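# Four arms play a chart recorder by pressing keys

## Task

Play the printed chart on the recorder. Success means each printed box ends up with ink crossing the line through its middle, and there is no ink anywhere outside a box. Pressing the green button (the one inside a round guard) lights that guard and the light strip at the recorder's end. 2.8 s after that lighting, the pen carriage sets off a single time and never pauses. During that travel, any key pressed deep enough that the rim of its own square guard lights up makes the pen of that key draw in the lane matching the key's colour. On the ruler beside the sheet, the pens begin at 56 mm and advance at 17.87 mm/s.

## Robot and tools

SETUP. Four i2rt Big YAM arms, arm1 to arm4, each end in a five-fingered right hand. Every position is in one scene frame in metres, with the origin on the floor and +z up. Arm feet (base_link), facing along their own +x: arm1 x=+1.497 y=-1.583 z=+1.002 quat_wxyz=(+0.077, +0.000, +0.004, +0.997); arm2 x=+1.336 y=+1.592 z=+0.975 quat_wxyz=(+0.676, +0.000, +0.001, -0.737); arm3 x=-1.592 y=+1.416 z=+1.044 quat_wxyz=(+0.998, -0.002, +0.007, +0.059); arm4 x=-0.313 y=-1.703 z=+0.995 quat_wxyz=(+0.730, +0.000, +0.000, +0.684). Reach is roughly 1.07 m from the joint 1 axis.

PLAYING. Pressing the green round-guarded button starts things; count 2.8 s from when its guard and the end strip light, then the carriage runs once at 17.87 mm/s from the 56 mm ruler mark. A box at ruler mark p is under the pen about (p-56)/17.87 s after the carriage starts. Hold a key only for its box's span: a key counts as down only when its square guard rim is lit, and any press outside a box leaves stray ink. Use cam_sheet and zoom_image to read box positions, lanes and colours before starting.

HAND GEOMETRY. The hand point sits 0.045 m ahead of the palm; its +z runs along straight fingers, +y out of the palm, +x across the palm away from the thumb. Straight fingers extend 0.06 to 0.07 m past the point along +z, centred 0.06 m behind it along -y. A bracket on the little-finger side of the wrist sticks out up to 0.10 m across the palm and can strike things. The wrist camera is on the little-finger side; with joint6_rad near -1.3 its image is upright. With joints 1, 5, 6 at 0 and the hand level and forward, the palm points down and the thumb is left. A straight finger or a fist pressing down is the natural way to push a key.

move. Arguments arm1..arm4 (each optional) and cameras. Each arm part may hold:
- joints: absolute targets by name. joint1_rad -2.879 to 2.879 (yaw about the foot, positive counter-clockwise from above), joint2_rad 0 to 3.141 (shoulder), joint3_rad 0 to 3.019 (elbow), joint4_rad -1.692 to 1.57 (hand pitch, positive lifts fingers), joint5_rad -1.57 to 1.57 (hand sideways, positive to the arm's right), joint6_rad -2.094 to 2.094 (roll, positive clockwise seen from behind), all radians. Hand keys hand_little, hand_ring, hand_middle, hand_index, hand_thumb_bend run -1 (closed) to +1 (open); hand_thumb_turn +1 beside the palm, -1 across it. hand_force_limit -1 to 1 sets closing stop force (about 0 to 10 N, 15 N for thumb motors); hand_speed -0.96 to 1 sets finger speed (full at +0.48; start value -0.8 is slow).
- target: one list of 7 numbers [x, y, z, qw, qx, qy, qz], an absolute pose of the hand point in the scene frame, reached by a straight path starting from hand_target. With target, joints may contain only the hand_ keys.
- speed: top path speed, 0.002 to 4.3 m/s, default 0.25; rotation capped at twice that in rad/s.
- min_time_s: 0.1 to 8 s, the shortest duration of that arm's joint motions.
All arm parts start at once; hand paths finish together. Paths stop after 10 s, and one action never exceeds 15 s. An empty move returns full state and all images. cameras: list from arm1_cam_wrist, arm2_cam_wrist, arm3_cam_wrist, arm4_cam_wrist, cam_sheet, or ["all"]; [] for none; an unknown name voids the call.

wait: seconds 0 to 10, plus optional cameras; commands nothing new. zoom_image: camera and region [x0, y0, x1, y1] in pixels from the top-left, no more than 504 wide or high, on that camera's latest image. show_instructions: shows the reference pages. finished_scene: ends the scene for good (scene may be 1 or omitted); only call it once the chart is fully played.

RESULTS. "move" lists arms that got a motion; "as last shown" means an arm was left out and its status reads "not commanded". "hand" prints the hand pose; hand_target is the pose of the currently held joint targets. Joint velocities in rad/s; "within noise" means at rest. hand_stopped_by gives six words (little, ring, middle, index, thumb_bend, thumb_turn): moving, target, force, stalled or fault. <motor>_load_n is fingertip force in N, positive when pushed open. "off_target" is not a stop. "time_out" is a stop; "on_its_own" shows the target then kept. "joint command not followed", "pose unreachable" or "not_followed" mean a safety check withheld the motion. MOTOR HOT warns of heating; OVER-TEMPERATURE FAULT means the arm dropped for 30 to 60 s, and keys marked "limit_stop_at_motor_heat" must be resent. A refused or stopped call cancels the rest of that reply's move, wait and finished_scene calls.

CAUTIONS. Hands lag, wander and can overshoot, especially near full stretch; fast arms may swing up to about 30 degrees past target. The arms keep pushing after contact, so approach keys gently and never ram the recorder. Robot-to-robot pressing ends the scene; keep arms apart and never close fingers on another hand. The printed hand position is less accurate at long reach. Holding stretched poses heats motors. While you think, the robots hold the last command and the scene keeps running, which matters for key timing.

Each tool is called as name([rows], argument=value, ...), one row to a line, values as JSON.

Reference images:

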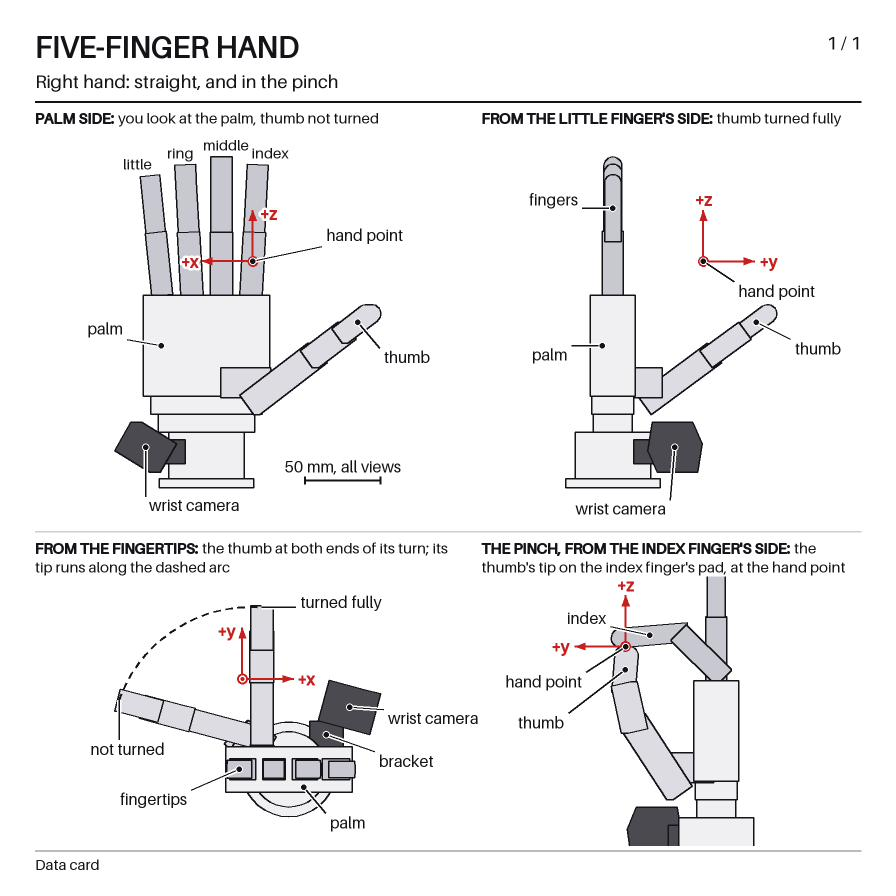

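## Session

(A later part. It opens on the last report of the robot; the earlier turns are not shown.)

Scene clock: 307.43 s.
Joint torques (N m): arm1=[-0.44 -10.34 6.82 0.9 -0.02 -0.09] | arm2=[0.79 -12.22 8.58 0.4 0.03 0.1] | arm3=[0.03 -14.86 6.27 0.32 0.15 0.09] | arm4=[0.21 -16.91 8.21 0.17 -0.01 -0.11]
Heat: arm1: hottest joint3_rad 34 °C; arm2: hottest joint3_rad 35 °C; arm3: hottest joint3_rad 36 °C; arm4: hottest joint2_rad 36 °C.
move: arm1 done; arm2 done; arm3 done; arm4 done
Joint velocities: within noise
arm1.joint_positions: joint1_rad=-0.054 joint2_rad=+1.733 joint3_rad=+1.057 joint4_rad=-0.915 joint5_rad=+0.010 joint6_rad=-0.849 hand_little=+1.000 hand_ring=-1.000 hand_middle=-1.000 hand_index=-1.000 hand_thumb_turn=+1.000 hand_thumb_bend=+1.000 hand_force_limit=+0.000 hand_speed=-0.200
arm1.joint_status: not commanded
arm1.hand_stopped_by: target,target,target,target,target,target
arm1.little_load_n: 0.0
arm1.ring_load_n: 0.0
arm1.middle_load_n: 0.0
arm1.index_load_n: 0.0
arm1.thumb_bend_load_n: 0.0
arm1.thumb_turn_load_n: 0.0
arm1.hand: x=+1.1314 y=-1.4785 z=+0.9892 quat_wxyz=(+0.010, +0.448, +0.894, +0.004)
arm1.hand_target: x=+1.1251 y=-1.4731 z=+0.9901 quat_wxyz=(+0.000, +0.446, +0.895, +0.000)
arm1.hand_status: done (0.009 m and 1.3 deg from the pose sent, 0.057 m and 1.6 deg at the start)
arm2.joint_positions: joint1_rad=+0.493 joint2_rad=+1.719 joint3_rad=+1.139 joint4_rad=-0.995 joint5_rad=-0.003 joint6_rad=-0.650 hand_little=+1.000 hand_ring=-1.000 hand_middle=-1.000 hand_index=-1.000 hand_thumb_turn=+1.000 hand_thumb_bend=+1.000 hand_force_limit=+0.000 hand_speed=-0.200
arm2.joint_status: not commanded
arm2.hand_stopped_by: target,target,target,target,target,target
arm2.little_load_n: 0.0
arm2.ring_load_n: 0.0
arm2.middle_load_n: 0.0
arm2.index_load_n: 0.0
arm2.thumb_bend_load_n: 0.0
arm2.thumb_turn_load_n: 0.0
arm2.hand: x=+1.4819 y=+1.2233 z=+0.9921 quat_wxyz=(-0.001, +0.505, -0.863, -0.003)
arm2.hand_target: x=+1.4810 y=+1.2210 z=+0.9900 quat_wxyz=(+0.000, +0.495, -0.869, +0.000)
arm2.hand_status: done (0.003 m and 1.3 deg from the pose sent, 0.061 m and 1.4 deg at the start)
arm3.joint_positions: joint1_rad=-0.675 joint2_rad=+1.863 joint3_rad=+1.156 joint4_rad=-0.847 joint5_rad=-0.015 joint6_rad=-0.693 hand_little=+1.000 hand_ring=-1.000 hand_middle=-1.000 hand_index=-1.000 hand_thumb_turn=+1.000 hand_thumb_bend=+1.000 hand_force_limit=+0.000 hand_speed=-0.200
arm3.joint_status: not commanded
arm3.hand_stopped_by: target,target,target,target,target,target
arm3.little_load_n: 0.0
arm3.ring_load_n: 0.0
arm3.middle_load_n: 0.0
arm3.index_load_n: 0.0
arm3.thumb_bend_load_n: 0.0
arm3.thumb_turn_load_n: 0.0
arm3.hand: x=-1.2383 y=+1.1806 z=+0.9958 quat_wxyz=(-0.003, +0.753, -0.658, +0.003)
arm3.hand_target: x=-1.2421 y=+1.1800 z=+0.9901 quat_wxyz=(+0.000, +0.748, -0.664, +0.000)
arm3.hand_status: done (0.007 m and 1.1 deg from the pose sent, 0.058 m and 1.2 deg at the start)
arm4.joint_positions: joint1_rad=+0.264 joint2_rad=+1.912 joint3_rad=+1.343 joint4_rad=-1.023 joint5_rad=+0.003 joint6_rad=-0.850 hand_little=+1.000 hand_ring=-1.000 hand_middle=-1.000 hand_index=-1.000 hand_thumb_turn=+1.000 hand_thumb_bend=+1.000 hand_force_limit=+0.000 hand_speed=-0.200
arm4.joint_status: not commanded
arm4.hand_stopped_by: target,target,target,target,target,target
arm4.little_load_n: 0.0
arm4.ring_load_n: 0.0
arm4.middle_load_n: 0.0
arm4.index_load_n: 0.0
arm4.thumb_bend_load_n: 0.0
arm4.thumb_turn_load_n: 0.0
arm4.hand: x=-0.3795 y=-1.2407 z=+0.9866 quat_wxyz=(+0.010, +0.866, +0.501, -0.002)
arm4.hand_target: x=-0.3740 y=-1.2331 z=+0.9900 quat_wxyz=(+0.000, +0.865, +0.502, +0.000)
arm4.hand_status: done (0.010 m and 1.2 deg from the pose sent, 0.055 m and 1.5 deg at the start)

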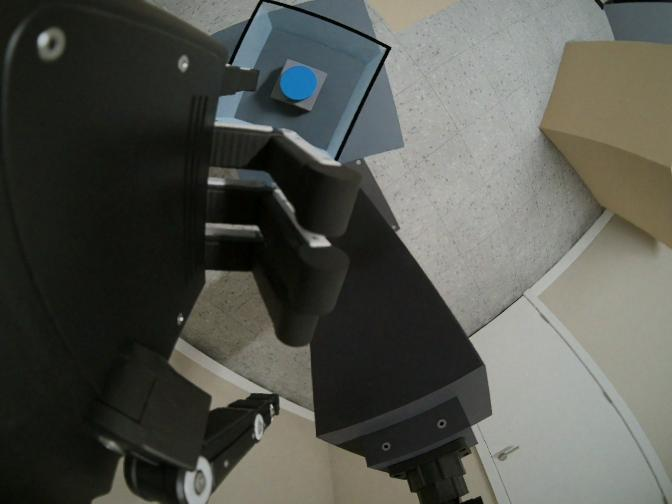

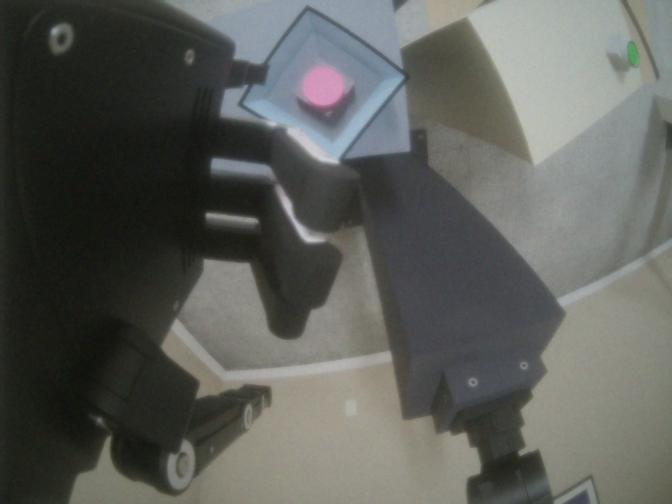

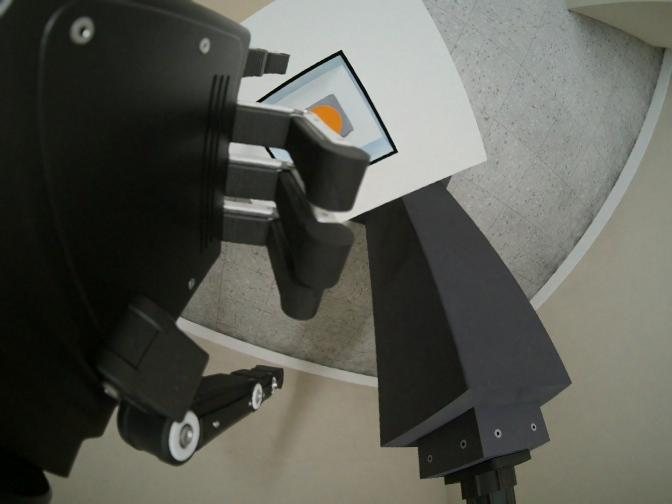

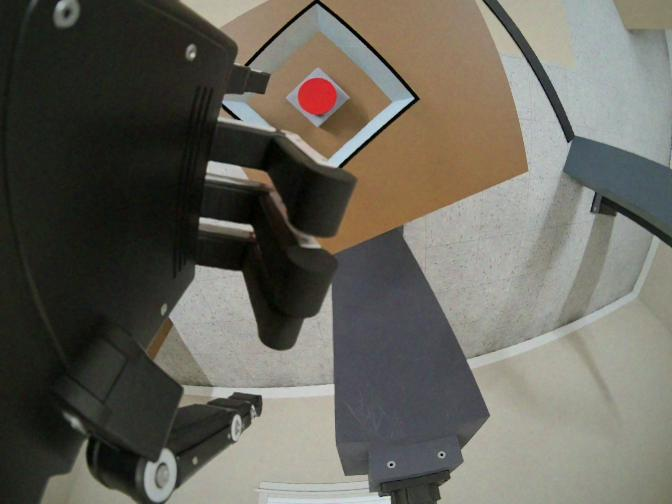

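move(arm1={"target":[1.131,-1.454,0.95,0,0.446,0.895,0],"speed":0.15}, arm2={"target":[1.4635,1.238,0.95,0,0.495,-0.869,0],"speed":0.15}, arm3={"target":[-1.262,1.238,0.95,0,0.748,-0.664,0],"speed":0.15}, arm4={"target":[-0.346,-1.242,0.95,0,0.865,0.5015,0],"speed":0.15}, cameras=["arm1_cam_wrist","arm2_cam_wrist","arm3_cam_wrist","arm4_cam_wrist"])

Scene clock: 340.00 s.
Joint torques (N m): arm1=[-0.32 -10.29 6.12 0.92 -0.03 -0.08] | arm2=[0.79 -10.81 7.68 0.5 0.04 -0.08] | arm3=[0.56 -14.1 5.03 0.24 0.13 0.09] | arm4=[0.44 -17.03 7.21 0.31 -0.01 -0.14]
Heat: arm1: hottest joint3_rad 33 °C; arm2: hottest joint3_rad 34 °C; arm3: hottest joint3_rad 33 °C; arm4: hottest joint2_rad 35 °C.
move: arm1 done; arm2 done; arm3 done; arm4 done
Joint velocities: within noise
arm1.joint_positions: joint1_rad=-0.101 joint2_rad=+1.797 joint3_rad=+1.025 joint4_rad=-0.810 joint5_rad=+0.010 joint6_rad=-0.893 hand_little=+1.000 hand_ring=-1.000 hand_middle=-1.000 hand_index=-1.000 hand_thumb_turn=+1.000 hand_thumb_bend=+1.000 hand_force_limit=+0.000 hand_speed=-0.200
arm1.joint_status: not commanded
arm1.hand_stopped_by: target,target,target,target,target,target
arm1.little_load_n: 0.0
arm1.ring_load_n: 0.0
arm1.middle_load_n: 0.0
arm1.index_load_n: 0.0
arm1.thumb_bend_load_n: 0.0
arm1.thumb_turn_load_n: 0.0
arm1.hand: x=+1.1352 y=-1.4585 z=+0.9520 quat_wxyz=(+0.006, +0.449, +0.894, +0.002)
arm1.hand_target: x=+1.1310 y=-1.4540 z=+0.9501 quat_wxyz=(+0.000, +0.446, +0.895, +0.000)
arm1.hand_status: done (0.006 m and 0.9 deg from the pose sent, 0.046 m and 1.3 deg at the start)
arm2.joint_positions: joint1_rad=+0.472 joint2_rad=+1.726 joint3_rad=+1.035 joint4_rad=-0.872 joint5_rad=-0.003 joint6_rad=-0.650 hand_little=+1.000 hand_ring=-1.000 hand_middle=-1.000 hand_index=-1.000 hand_thumb_turn=+1.000 hand_thumb_bend=+1.000 hand_force_limit=+0.000 hand_speed=-0.200
arm2.joint_status: not commanded
arm2.hand_stopped_by: target,target,target,target,target,target
arm2.little_load_n: 0.0
arm2.ring_load_n: 0.0
arm2.middle_load_n: 0.0
arm2.index_load_n: 0.0
arm2.thumb_bend_load_n: 0.0
arm2.thumb_turn_load_n: 0.0
arm2.hand: x=+1.4667 y=+1.2382 z=+0.9562 quat_wxyz=(+0.000, +0.495, -0.869, +0.003)
arm2.hand_target: x=+1.4635 y=+1.2381 z=+0.9501 quat_wxyz=(+0.000, +0.495, -0.869, +0.000)
arm2.hand_status: done (0.007 m and 0.4 deg from the pose sent, 0.048 m and 1.3 deg at the start)
arm3.joint_positions: joint1_rad=-0.592 joint2_rad=+1.863 joint3_rad=+0.991 joint4_rad=-0.690 joint5_rad=-0.014 joint6_rad=-0.606 hand_little=+1.000 hand_ring=-1.000 hand_middle=-1.000 hand_index=-1.000 hand_thumb_turn=+1.000 hand_thumb_bend=+1.000 hand_force_limit=+0.000 hand_speed=-0.200
arm3.joint_status: not commanded
arm3.hand_stopped_by: target,target,target,target,target,target
arm3.little_load_n: 0.0
arm3.ring_load_n: 0.0
arm3.middle_load_n: 0.0
arm3.index_load_n: 0.0
arm3.thumb_bend_load_n: 0.0
arm3.thumb_turn_load_n: 0.0
arm3.hand: x=-1.2605 y=+1.2374 z=+0.9521 quat_wxyz=(-0.001, +0.752, -0.659, -0.001)
arm3.hand_target: x=-1.2619 y=+1.2379 z=+0.9500 quat_wxyz=(+0.000, +0.748, -0.664, +0.000)
arm3.hand_status: done (0.003 m and 0.7 deg from the pose sent, 0.077 m and 1.1 deg at the start)
arm4.joint_positions: joint1_rad=+0.210 joint2_rad=+1.935 joint3_rad=+1.270 joint4_rad=-0.915 joint5_rad=+0.003 joint6_rad=-0.900 hand_little=+1.000 hand_ring=-1.000 hand_middle=-1.000 hand_index=-1.000 hand_thumb_turn=+1.000 hand_thumb_bend=+1.000 hand_force_limit=+0.000 hand_speed=-0.200
arm4.joint_status: not commanded
arm4.hand_stopped_by: target,target,target,target,target,target
arm4.little_load_n: 0.0
arm4.ring_load_n: 0.0
arm4.middle_load_n: 0.5
arm4.index_load_n: 0.0
arm4.thumb_bend_load_n: -0.5
arm4.thumb_turn_load_n: 0.0
arm4.hand: x=-0.3504 y=-1.2466 z=+0.9515 quat_wxyz=(+0.005, +0.867, +0.499, -0.001)
arm4.hand_target: x=-0.3460 y=-1.2421 z=+0.9500 quat_wxyz=(+0.000, +0.865, +0.502, +0.000)
arm4.hand_status: done (0.007 m and 0.6 deg from the pose sent, 0.050 m and 1.2 deg at the start)

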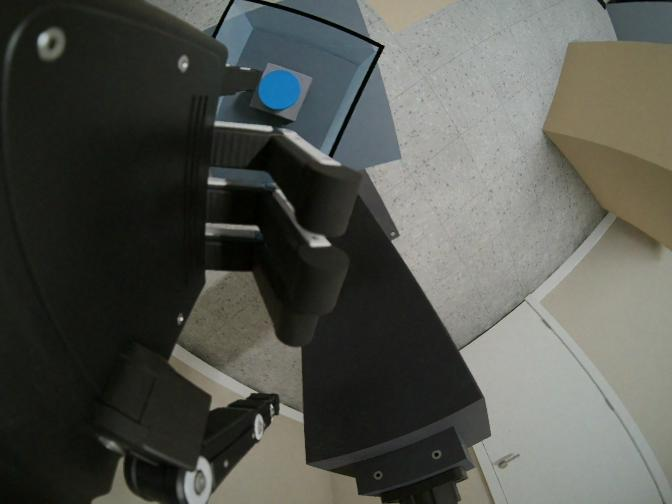

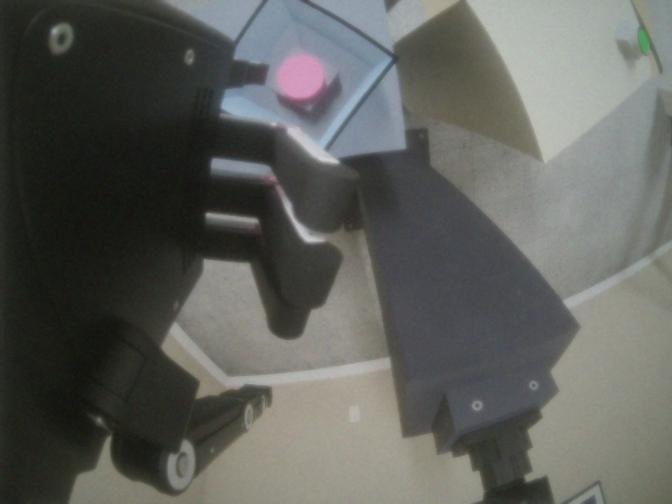

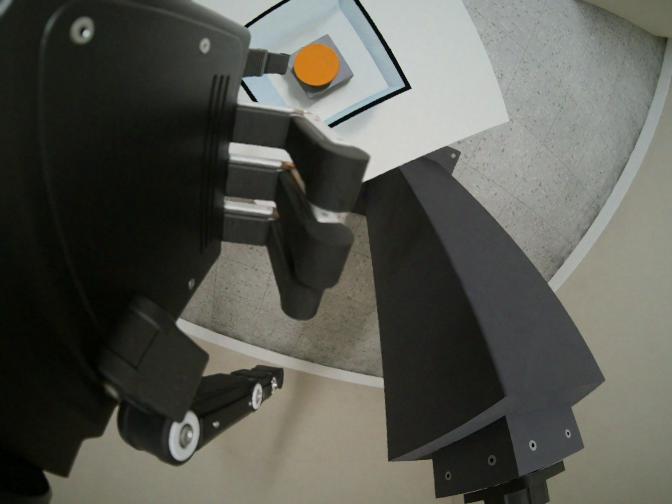

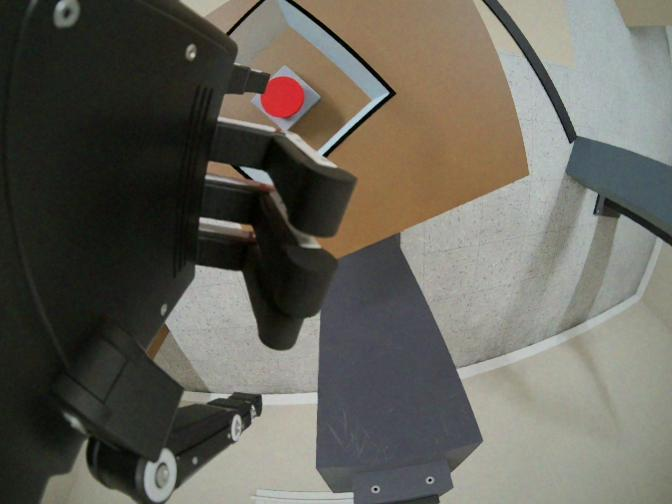

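move(arm1={"target":[1.131,-1.454,0.92,0,0.446,0.895,0],"speed":0.1}, arm2={"target":[1.455,1.243,0.92,0,0.495,-0.869,0],"speed":0.1}, arm3={"target":[-1.275,1.236,0.92,0,0.748,-0.664,0],"speed":0.1}, arm4={"target":[-0.346,-1.242,0.92,0,0.865,0.5015,0],"speed":0.1}, cameras=["arm1_cam_wrist","arm2_cam_wrist","arm3_cam_wrist","arm4_cam_wrist"])

zoom_image(camera="arm1_cam_wrist", region=[200, 0, 400, 150])

zoom_image(camera="arm2_cam_wrist", region=[200, 0, 400, 150])

zoom_image(camera="arm3_cam_wrist", region=[200, 0, 400, 150])

zoom_image(camera="arm4_cam_wrist", region=[200, 0, 400, 150])

Scene clock: 373.23 s.
Joint torques (N m): arm1=[-0.32 -10.46 5.65 0.92 -0.03 -0.09] | arm2=[0.79 -11.11 7.09 0.47 0.04 -0.17] | arm3=[-0.21 -13.16 4.33 0.29 0.15 -0.1] | arm4=[0.44 -17.96 6.93 0.32 -0.02 -0.12]
Heat: arm1: hottest joint3_rad 32 °C; arm2: hottest joint3_rad 32 °C; arm3: hottest joint3_rad 32 °C; arm4: hottest joint2_rad 35 °C.
move: arm1 done; arm2 done; arm3 done; arm4 done
Joint velocities: within noise
arm1.joint_positions: joint1_rad=-0.101 joint2_rad=+1.858 joint3_rad=+1.010 joint4_rad=-0.735 joint5_rad=+0.010 joint6_rad=-0.894 hand_little=+1.000 hand_ring=-1.000 hand_middle=-1.000 hand_index=-1.000 hand_thumb_turn=+1.000 hand_thumb_bend=+1.000 hand_force_limit=+0.000 hand_speed=-0.200
arm1.joint_status: not commanded
arm1.hand_stopped_by: target,target,target,target,target,target
arm1.little_load_n: 0.0
arm1.ring_load_n: 0.5
arm1.middle_load_n: 0.0
arm1.index_load_n: 0.0
arm1.thumb_bend_load_n: 0.0
arm1.thumb_turn_load_n: 0.0
arm1.hand: x=+1.1347 y=-1.4586 z=+0.9224 quat_wxyz=(+0.006, +0.449, +0.894, +0.002)
arm1.hand_target: x=+1.1312 y=-1.4541 z=+0.9200 quat_wxyz=(+0.000, +0.446, +0.895, +0.000)
arm1.hand_status: done (0.006 m and 0.8 deg from the pose sent, 0.033 m and 0.9 deg at the start)
arm2.joint_positions: joint1_rad=+0.459 joint2_rad=+1.771 joint3_rad=+0.989 joint4_rad=-0.785 joint5_rad=-0.003 joint6_rad=-0.653 hand_little=+1.000 hand_ring=-1.000 hand_middle=-1.000 hand_index=-1.000 hand_thumb_turn=+1.000 hand_thumb_bend=+1.000 hand_force_limit=+0.000 hand_speed=-0.200
arm2.joint_status: not commanded
arm2.hand_stopped_by: target,target,target,target,target,target
arm2.little_load_n: 0.0
arm2.ring_load_n: 0.0
arm2.middle_load_n: 0.0
arm2.index_load_n: 0.0
arm2.thumb_bend_load_n: 0.0
arm2.thumb_turn_load_n: 0.0
arm2.hand: x=+1.4588 y=+1.2439 z=+0.9249 quat_wxyz=(+0.000, +0.491, -0.871, +0.002)
arm2.hand_target: x=+1.4551 y=+1.2432 z=+0.9201 quat_wxyz=(+0.000, +0.495, -0.869, +0.000)
arm2.hand_status: done (0.006 m and 0.6 deg from the pose sent, 0.038 m and 0.4 deg at the start)
arm3.joint_positions: joint1_rad=-0.602 joint2_rad=+1.899 joint3_rad=+0.953 joint4_rad=-0.600 joint5_rad=-0.014 joint6_rad=-0.605 hand_little=+1.000 hand_ring=-1.000 hand_middle=-1.000 hand_index=-1.000 hand_thumb_turn=+1.000 hand_thumb_bend=+1.000 hand_force_limit=+0.000 hand_speed=-0.200
arm3.joint_status: not commanded
arm3.hand_stopped_by: target,target,target,target,target,target
arm3.little_load_n: 0.0
arm3.ring_load_n: 0.0
arm3.middle_load_n: 0.0
arm3.index_load_n: 0.0
arm3.thumb_bend_load_n: 0.0
arm3.thumb_turn_load_n: 0.0
arm3.hand: x=-1.2680 y=+1.2365 z=+0.9273 quat_wxyz=(-0.003, +0.748, -0.663, +0.007)
arm3.hand_target: x=-1.2752 y=+1.2361 z=+0.9203 quat_wxyz=(+0.000, +0.748, -0.664, +0.000)
arm3.hand_status: done (0.010 m and 0.9 deg from the pose sent, 0.035 m and 0.7 deg at the start)
arm4.joint_positions: joint1_rad=+0.210 joint2_rad=+1.988 joint3_rad=+1.253 joint4_rad=-0.848 joint5_rad=+0.003 joint6_rad=-0.900 hand_little=+1.000 hand_ring=-1.000 hand_middle=-1.000 hand_index=-1.000 hand_thumb_turn=+1.000 hand_thumb_bend=+1.000 hand_force_limit=+0.000 hand_speed=-0.200
arm4.joint_status: not commanded
arm4.hand_stopped_by: target,target,target,target,target,target
arm4.little_load_n: 0.0
arm4.ring_load_n: 0.0
arm4.middle_load_n: 0.0
arm4.index_load_n: 0.0
arm4.thumb_bend_load_n: 0.0
arm4.thumb_turn_load_n: 0.0
arm4.hand: x=-0.3503 y=-1.2473 z=+0.9202 quat_wxyz=(+0.006, +0.867, +0.499, -0.001)
arm4.hand_target: x=-0.3460 y=-1.2421 z=+0.9200 quat_wxyz=(+0.000, +0.865, +0.502, +0.000)
arm4.hand_status: done (0.007 m and 0.8 deg from the pose sent, 0.032 m and 0.6 deg at the start)

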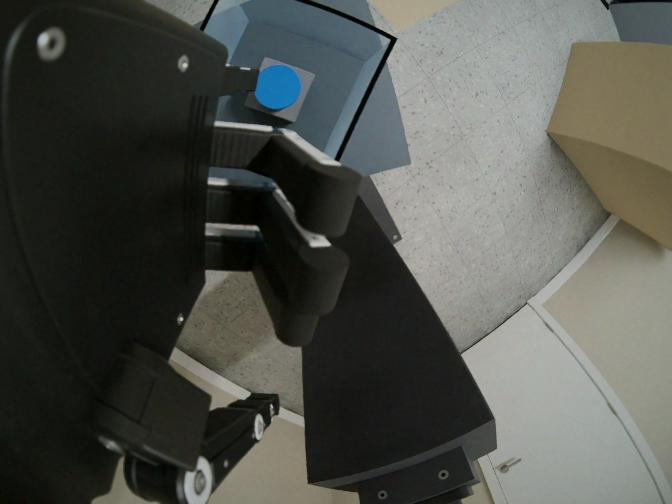

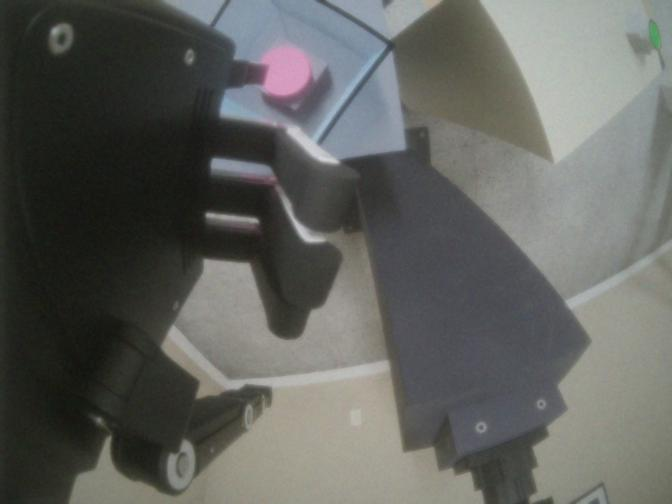

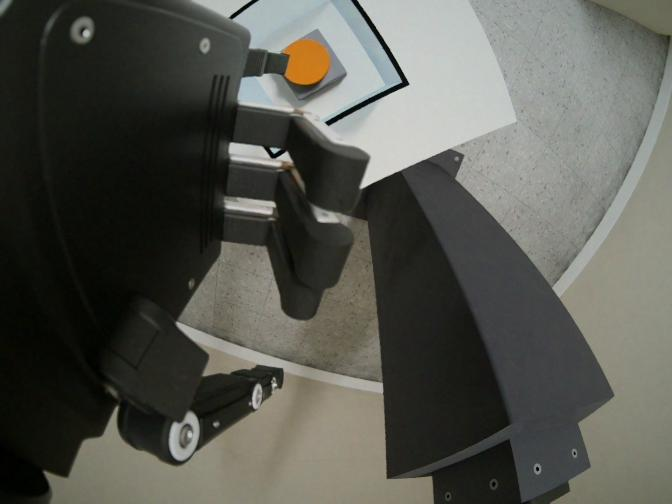

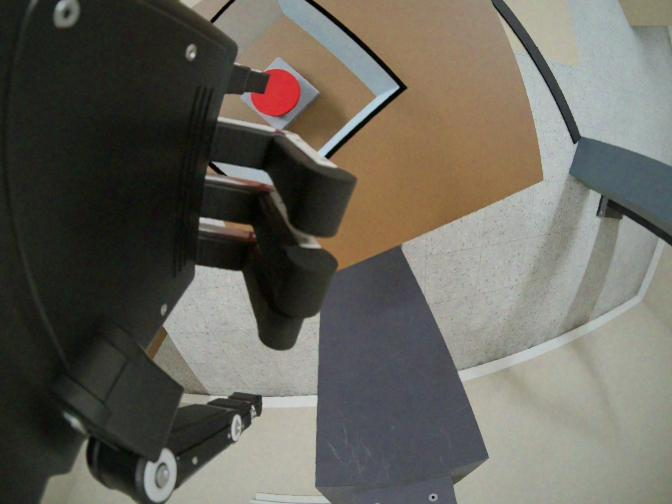

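Scaled by 2.520 from the camera's image (finer frame: 960x720).

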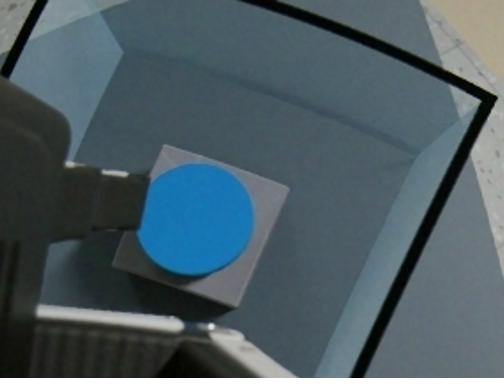

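Scaled by 2.520 from the camera's image (finer frame: 960x720).

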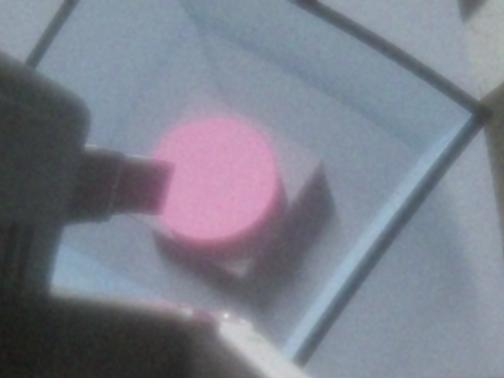

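Scaled by 2.520 from the camera's image (finer frame: 960x720).

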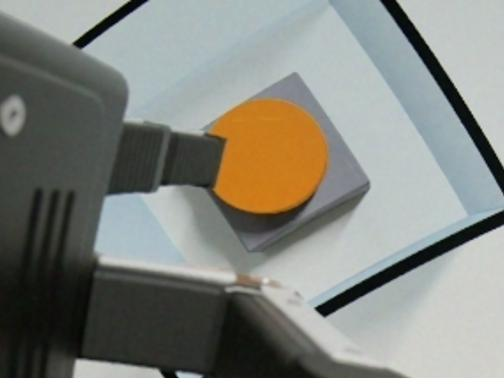

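Scaled by 2.520 from the camera's image (finer frame: 960x720).

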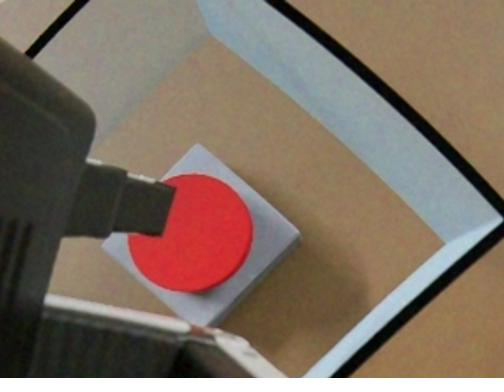

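move(arm1={"target":[1.131,-1.454,0.885,0,0.446,0.895,0],"speed":0.1}, arm2={"target":[1.455,1.243,0.885,0,0.495,-0.869,0],"speed":0.1}, arm3={"target":[-1.278,1.236,0.885,0,0.748,-0.664,0],"speed":0.1}, arm4={"target":[-0.355,-1.237,0.885,0,0.865,0.5015,0],"speed":0.1}, cameras=["arm1_cam_wrist","arm2_cam_wrist","arm3_cam_wrist","arm4_cam_wrist"])

zoom_image(camera="arm1_cam_wrist", region=[200, 0, 400, 150])

zoom_image(camera="arm2_cam_wrist", region=[200, 0, 400, 150])

zoom_image(camera="arm3_cam_wrist", region=[200, 0, 400, 150])

zoom_image(camera="arm4_cam_wrist", region=[200, 0, 400, 150])

Scene clock: 403.10 s.
Joint torques (N m): arm1=[-0.32 -10.93 5.12 0.91 -0.03 -0.08] | arm2=[0.79 -11.75 6.41 0.47 0.04 -0.17] | arm3=[-0.32 -13.33 3.75 0.28 0.17 -0.12] | arm4=[1.61 -17.96 7.25 0.4 -0.04 0.03]
Heat: arm1: hottest joint3_rad 31 °C; arm2: hottest joint3_rad 32 °C; arm3: hottest joint2_rad 31 °C; arm4: hottest joint2_rad 33 °C.
move: arm1 done; arm2 done; arm3 done; arm4 off_target
Joint velocities: within noise
arm1.joint_positions: joint1_rad=-0.101 joint2_rad=+1.935 joint3_rad=+1.001 joint4_rad=-0.648 joint5_rad=+0.010 joint6_rad=-0.895 hand_little=+1.000 hand_ring=-1.000 hand_middle=-1.000 hand_index=-1.000 hand_thumb_turn=+1.000 hand_thumb_bend=+1.000 hand_force_limit=+0.000 hand_speed=-0.200
arm1.joint_status: not commanded
arm1.hand_stopped_by: target,target,target,target,target,target
arm1.little_load_n: 0.0
arm1.ring_load_n: 0.5
arm1.middle_load_n: 0.0
arm1.index_load_n: 0.0
arm1.thumb_bend_load_n: 0.0
arm1.thumb_turn_load_n: 0.0
arm1.hand: x=+1.1345 y=-1.4588 z=+0.8872 quat_wxyz=(+0.006, +0.448, +0.894, +0.002)
arm1.hand_target: x=+1.1310 y=-1.4540 z=+0.8851 quat_wxyz=(+0.000, +0.446, +0.895, +0.000)
arm1.hand_status: done (0.006 m and 0.8 deg from the pose sent, 0.038 m and 0.8 deg at the start)
arm2.joint_positions: joint1_rad=+0.459 joint2_rad=+1.847 joint3_rad=+0.972 joint4_rad=-0.693 joint5_rad=-0.003 joint6_rad=-0.653 hand_little=+1.000 hand_ring=-1.000 hand_middle=-1.000 hand_index=-1.000 hand_thumb_turn=+1.000 hand_thumb_bend=+1.000 hand_force_limit=+0.000 hand_speed=-0.200
arm2.joint_status: not commanded
arm2.hand_stopped_by: target,target,target,target,target,target
arm2.little_load_n: 0.0
arm2.ring_load_n: 0.0
arm2.middle_load_n: 0.0
arm2.index_load_n: 0.0
arm2.thumb_bend_load_n: 0.0
arm2.thumb_turn_load_n: 0.0
arm2.hand: x=+1.4589 y=+1.2436 z=+0.8892 quat_wxyz=(+0.000, +0.491, -0.871, +0.001)
arm2.hand_target: x=+1.4551 y=+1.2431 z=+0.8851 quat_wxyz=(+0.000, +0.495, -0.869, +0.000)
arm2.hand_status: done (0.006 m and 0.5 deg from the pose sent, 0.040 m and 0.6 deg at the start)
arm3.joint_positions: joint1_rad=-0.603 joint2_rad=+1.983 joint3_rad=+0.945 joint4_rad=-0.510 joint5_rad=-0.014 joint6_rad=-0.605 hand_little=+1.000 hand_ring=-1.000 hand_middle=-1.000 hand_index=-1.000 hand_thumb_turn=+1.000 hand_thumb_bend=+1.000 hand_force_limit=+0.000 hand_speed=-0.200
arm3.joint_status: not commanded
arm3.hand_stopped_by: target,target,target,target,target,target
arm3.little_load_n: 0.0
arm3.ring_load_n: 0.0
arm3.middle_load_n: 0.0
arm3.index_load_n: 0.0
arm3.thumb_bend_load_n: 0.0
arm3.thumb_turn_load_n: 0.5
arm3.hand: x=-1.2706 y=+1.2372 z=+0.8913 quat_wxyz=(-0.003, +0.748, -0.664, +0.006)
arm3.hand_target: x=-1.2780 y=+1.2361 z=+0.8852 quat_wxyz=(+0.000, +0.748, -0.664, +0.000)
arm3.hand_status: done (0.010 m and 0.8 deg from the pose sent, 0.043 m and 0.9 deg at the start)
arm4.joint_positions: joint1_rad=+0.210 joint2_rad=+2.067 joint3_rad=+1.253 joint4_rad=-0.783 joint5_rad=+0.003 joint6_rad=-0.900 hand_little=+1.000 hand_ring=-1.000 hand_middle=-1.000 hand_index=-1.000 hand_thumb_turn=+1.000 hand_thumb_bend=+1.000 hand_force_limit=+0.000 hand_speed=-0.200
arm4.joint_status: not commanded
arm4.hand_stopped_by: target,target,target,target,target,target
arm4.little_load_n: 0.0
arm4.ring_load_n: 0.0
arm4.middle_load_n: 0.0
arm4.index_load_n: 0.0
arm4.thumb_bend_load_n: 0.0
arm4.thumb_turn_load_n: 0.0
arm4.hand: x=-0.3503 y=-1.2474 z=+0.8819 quat_wxyz=(+0.012, +0.866, +0.499, -0.004)
arm4.hand_target: x=-0.3550 y=-1.2371 z=+0.8852 quat_wxyz=(+0.000, +0.865, +0.502, +0.000)
arm4.hand_status: off_target (0.012 m and 1.5 deg from the pose sent, 0.037 m and 0.8 deg at the start)

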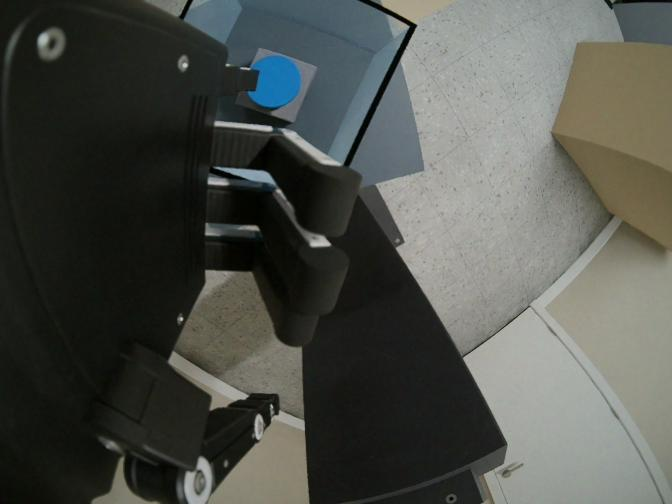

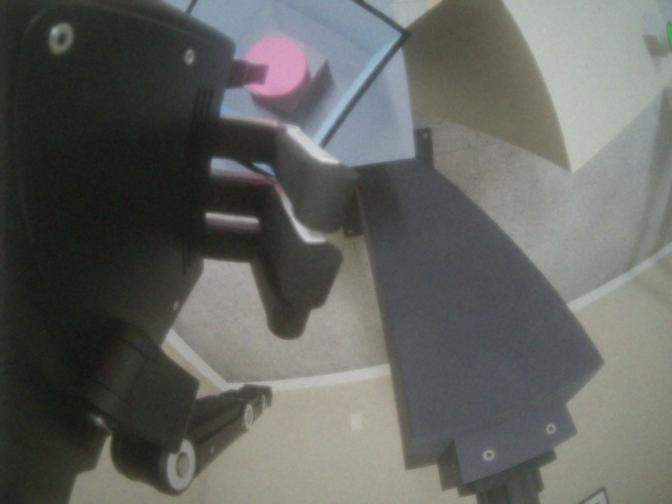

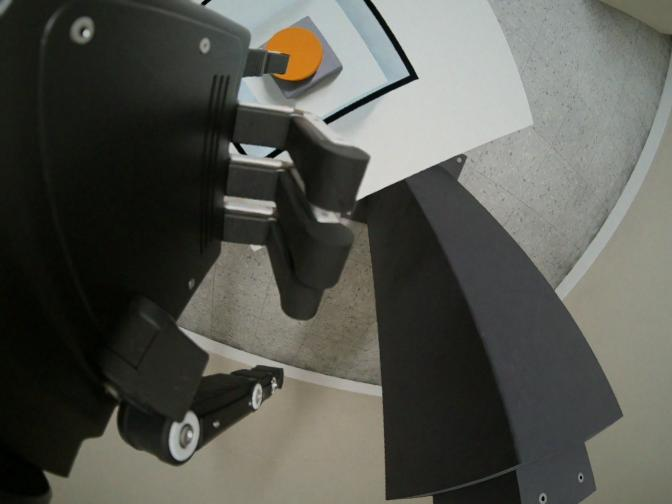

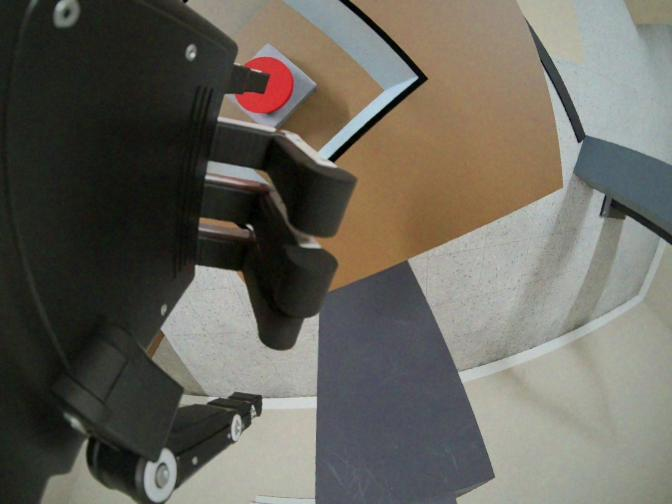

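Scaled by 2.520 from the camera's image (finer frame: 960x720).

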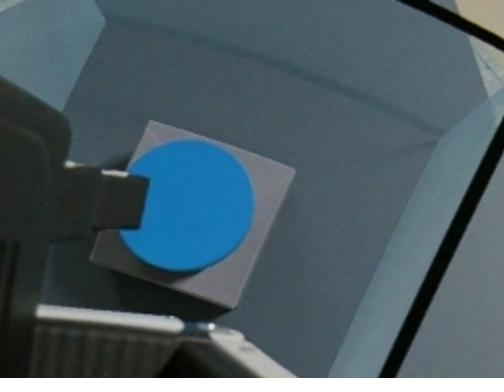

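Scaled by 2.520 from the camera's image (finer frame: 960x720).

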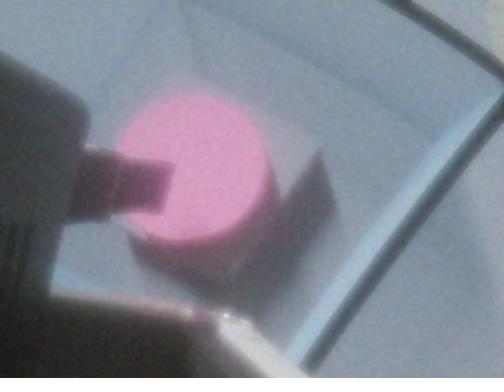

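Scaled by 2.520 from the camera's image (finer frame: 960x720).

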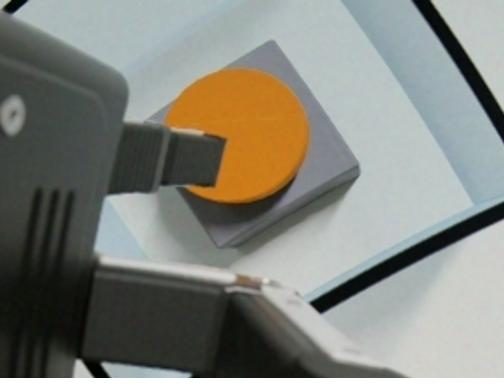

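Scaled by 2.520 from the camera's image (finer frame: 960x720).

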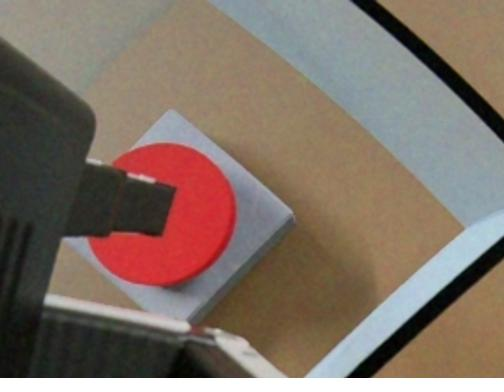

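move(arm1={"target":[1.127,-1.442,0.86,0,0.446,0.895,0],"speed":0.1}, arm2={"target":[1.4585,1.2205,0.86,0,0.495,-0.869,0],"speed":0.1}, arm3={"target":[-1.264,1.216,0.86,0,0.748,-0.664,0],"speed":0.1}, arm4={"target":[-0.363,-1.226,0.86,0,0.865,0.5015,0],"speed":0.1}, cameras=["arm1_cam_wrist","arm2_cam_wrist","arm3_cam_wrist","arm4_cam_wrist"])

zoom_image(camera="arm1_cam_wrist", region=[200, 0, 400, 150])

zoom_image(camera="arm2_cam_wrist", region=[200, 0, 400, 150])

zoom_image(camera="arm3_cam_wrist", region=[200, 0, 400, 150])

zoom_image(camera="arm4_cam_wrist", region=[200, 0, 400, 150])

Scene clock: 432.73 s.
Joint torques (N m): arm1=[-0.38 -11.16 6.35 0.85 -0.03 -0.08] | arm2=[0.67 -10.81 8.51 0.64 0.04 -0.2] | arm3=[-0.32 -14.21 5.85 0.12 0.15 -0.14] | arm4=[2.2 -17.61 8.16 0.25 -0.04 0.14]
Heat: arm1: hottest joint3_rad 31 °C; arm2: hottest joint3_rad 31 °C; arm3: hottest joint2_rad 31 °C; arm4: hottest joint2_rad 35 °C.
move: arm1 off_target; arm2 off_target; arm3 off_target; arm4 off_target
Joint velocities: within noise
arm1.joint_positions: joint1_rad=-0.124 joint2_rad=+2.002 joint3_rad=+1.001 joint4_rad=-0.600 joint5_rad=+0.010 joint6_rad=-0.918 hand_little=+1.000 hand_ring=-1.000 hand_middle=-1.000 hand_index=-1.000 hand_thumb_turn=+1.000 hand_thumb_bend=+1.000 hand_force_limit=+0.000 hand_speed=-0.200
arm1.joint_status: not commanded
arm1.hand_stopped_by: target,target,target,target,target,target
arm1.little_load_n: 0.0
arm1.ring_load_n: 0.0
arm1.middle_load_n: 0.5
arm1.index_load_n: 0.0
arm1.thumb_bend_load_n: 0.0
arm1.thumb_turn_load_n: 0.0
arm1.hand: x=+1.1416 y=-1.4501 z=+0.8601 quat_wxyz=(+0.015, +0.448, +0.894, +0.004)
arm1.hand_target: x=+1.1273 y=-1.4420 z=+0.8604 quat_wxyz=(+0.000, +0.446, +0.895, +0.000)
arm1.hand_status: off_target (0.017 m and 1.8 deg from the pose sent, 0.033 m and 0.8 deg at the start)
arm2.joint_positions: joint1_rad=+0.450 joint2_rad=+1.922 joint3_rad=+1.005 joint4_rad=-0.667 joint5_rad=-0.002 joint6_rad=-0.661 hand_little=+1.000 hand_ring=-1.000 hand_middle=-1.000 hand_index=-1.000 hand_thumb_turn=+1.000 hand_thumb_bend=+1.000 hand_force_limit=+0.000 hand_speed=-0.200
arm2.joint_status: not commanded
arm2.hand_stopped_by: target,target,target,target,target,target
arm2.little_load_n: -1.0
arm2.ring_load_n: 0.0
arm2.middle_load_n: 0.5
arm2.index_load_n: 0.0
arm2.thumb_bend_load_n: 0.0
arm2.thumb_turn_load_n: 0.0
arm2.hand: x=+1.4584 y=+1.2340 z=+0.8667 quat_wxyz=(-0.001, +0.490, -0.871, -0.007)
arm2.hand_target: x=+1.4584 y=+1.2209 z=+0.8603 quat_wxyz=(+0.000, +0.495, -0.869, +0.000)
arm2.hand_status: off_target (0.015 m and 1.0 deg from the pose sent, 0.037 m and 0.5 deg at the start)
arm3.joint_positions: joint1_rad=-0.629 joint2_rad=+2.074 joint3_rad=+0.987 joint4_rad=-0.491 joint5_rad=-0.014 joint6_rad=-0.626 hand_little=+1.000 hand_ring=-1.000 hand_middle=-1.000 hand_index=-1.000 hand_thumb_turn=+1.000 hand_thumb_bend=+1.000 hand_force_limit=+0.000 hand_speed=-0.200
arm3.joint_status: not commanded
arm3.hand_stopped_by: target,target,target,target,target,target
arm3.little_load_n: 0.0
arm3.ring_load_n: 0.5
arm3.middle_load_n: 0.0
arm3.index_load_n: 0.0
arm3.thumb_bend_load_n: 0.0
arm3.thumb_turn_load_n: 0.0
arm3.hand: x=-1.2732 y=+1.2256 z=+0.8635 quat_wxyz=(+0.000, +0.746, -0.666, -0.009)
arm3.hand_target: x=-1.2642 y=+1.2161 z=+0.8603 quat_wxyz=(+0.000, +0.748, -0.664, +0.000)
arm3.hand_status: off_target (0.014 m and 1.0 deg from the pose sent, 0.038 m and 0.8 deg at the start)
arm4.joint_positions: joint1_rad=+0.213 joint2_rad=+2.127 joint3_rad=+1.281 joint4_rad=-0.752 joint5_rad=+0.003 joint6_rad=-0.900 hand_little=+1.000 hand_ring=-1.000 hand_middle=-1.000 hand_index=-1.000 hand_thumb_turn=+1.000 hand_thumb_bend=+1.000 hand_force_limit=+0.000 hand_speed=-0.200
arm4.joint_status: not commanded
arm4.hand_stopped_by: target,target,target,target,target,target
arm4.little_load_n: 0.0
arm4.ring_load_n: 0.0
arm4.middle_load_n: 0.0
arm4.index_load_n: 0.0
arm4.thumb_bend_load_n: 0.0
arm4.thumb_turn_load_n: 0.0
arm4.hand: x=-0.3529 y=-1.2400 z=+0.8585 quat_wxyz=(+0.013, +0.866, +0.500, -0.004)
arm4.hand_target: x=-0.3631 y=-1.2264 z=+0.8603 quat_wxyz=(+0.000, +0.865, +0.502, +0.000)
arm4.hand_status: off_target (0.017 m and 1.6 deg from the pose sent, 0.033 m and 1.5 deg at the start)

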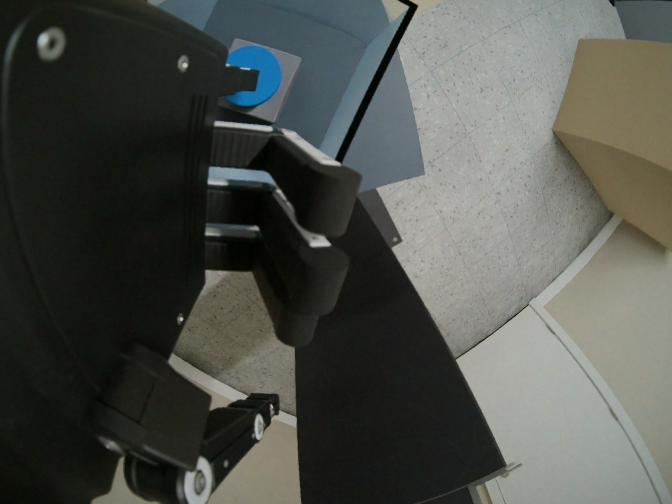

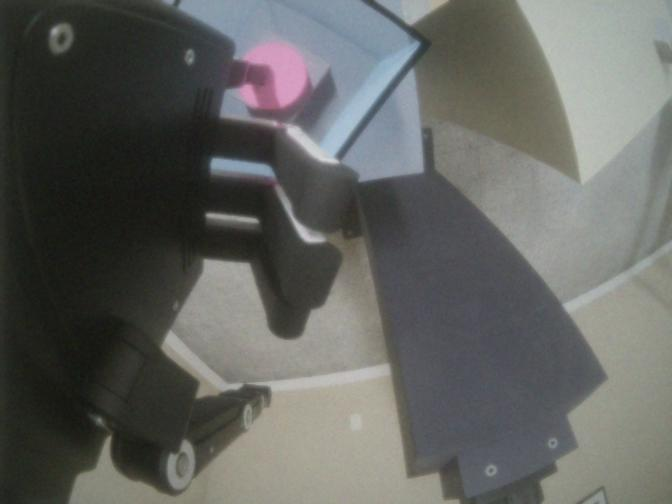

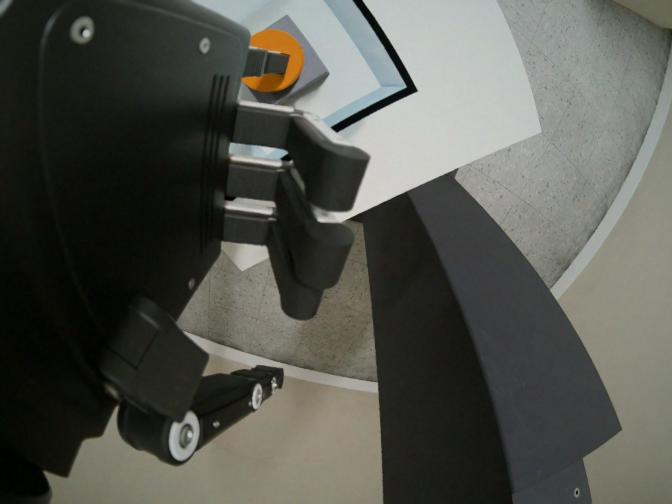

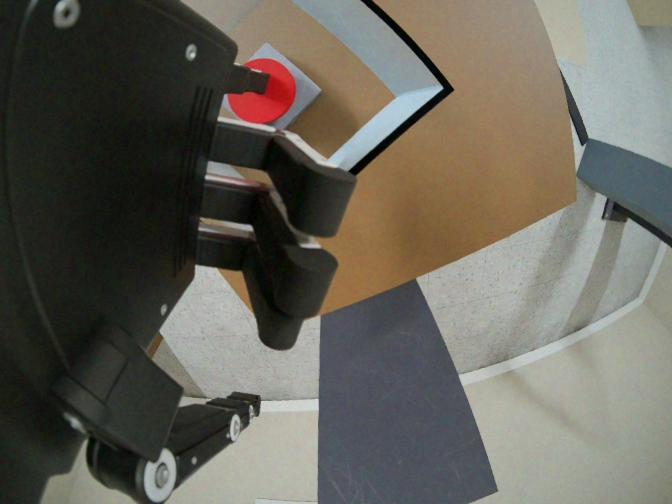

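Scaled by 2.520 from the camera's image (finer frame: 960x720).

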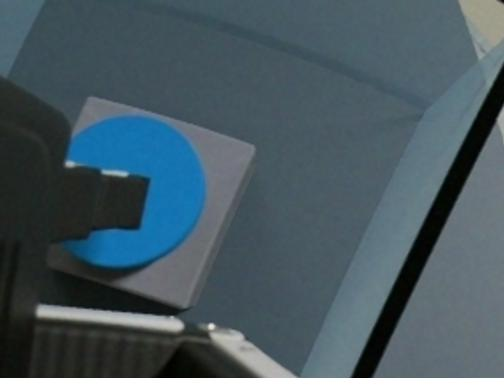

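Scaled by 2.520 from the camera's image (finer frame: 960x720).

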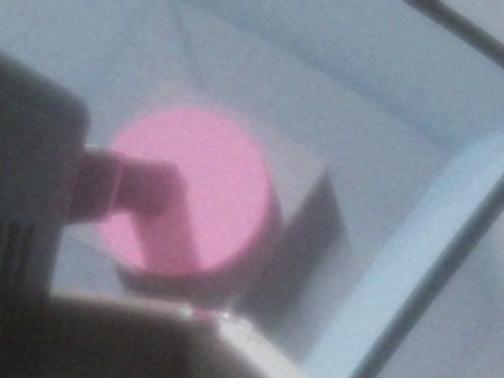

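Scaled by 2.520 from the camera's image (finer frame: 960x720).

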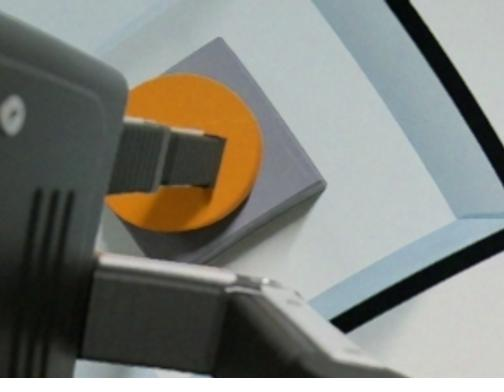

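Scaled by 2.520 from the camera's image (finer frame: 960x720).

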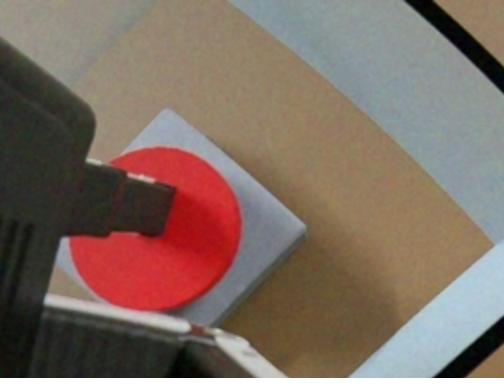

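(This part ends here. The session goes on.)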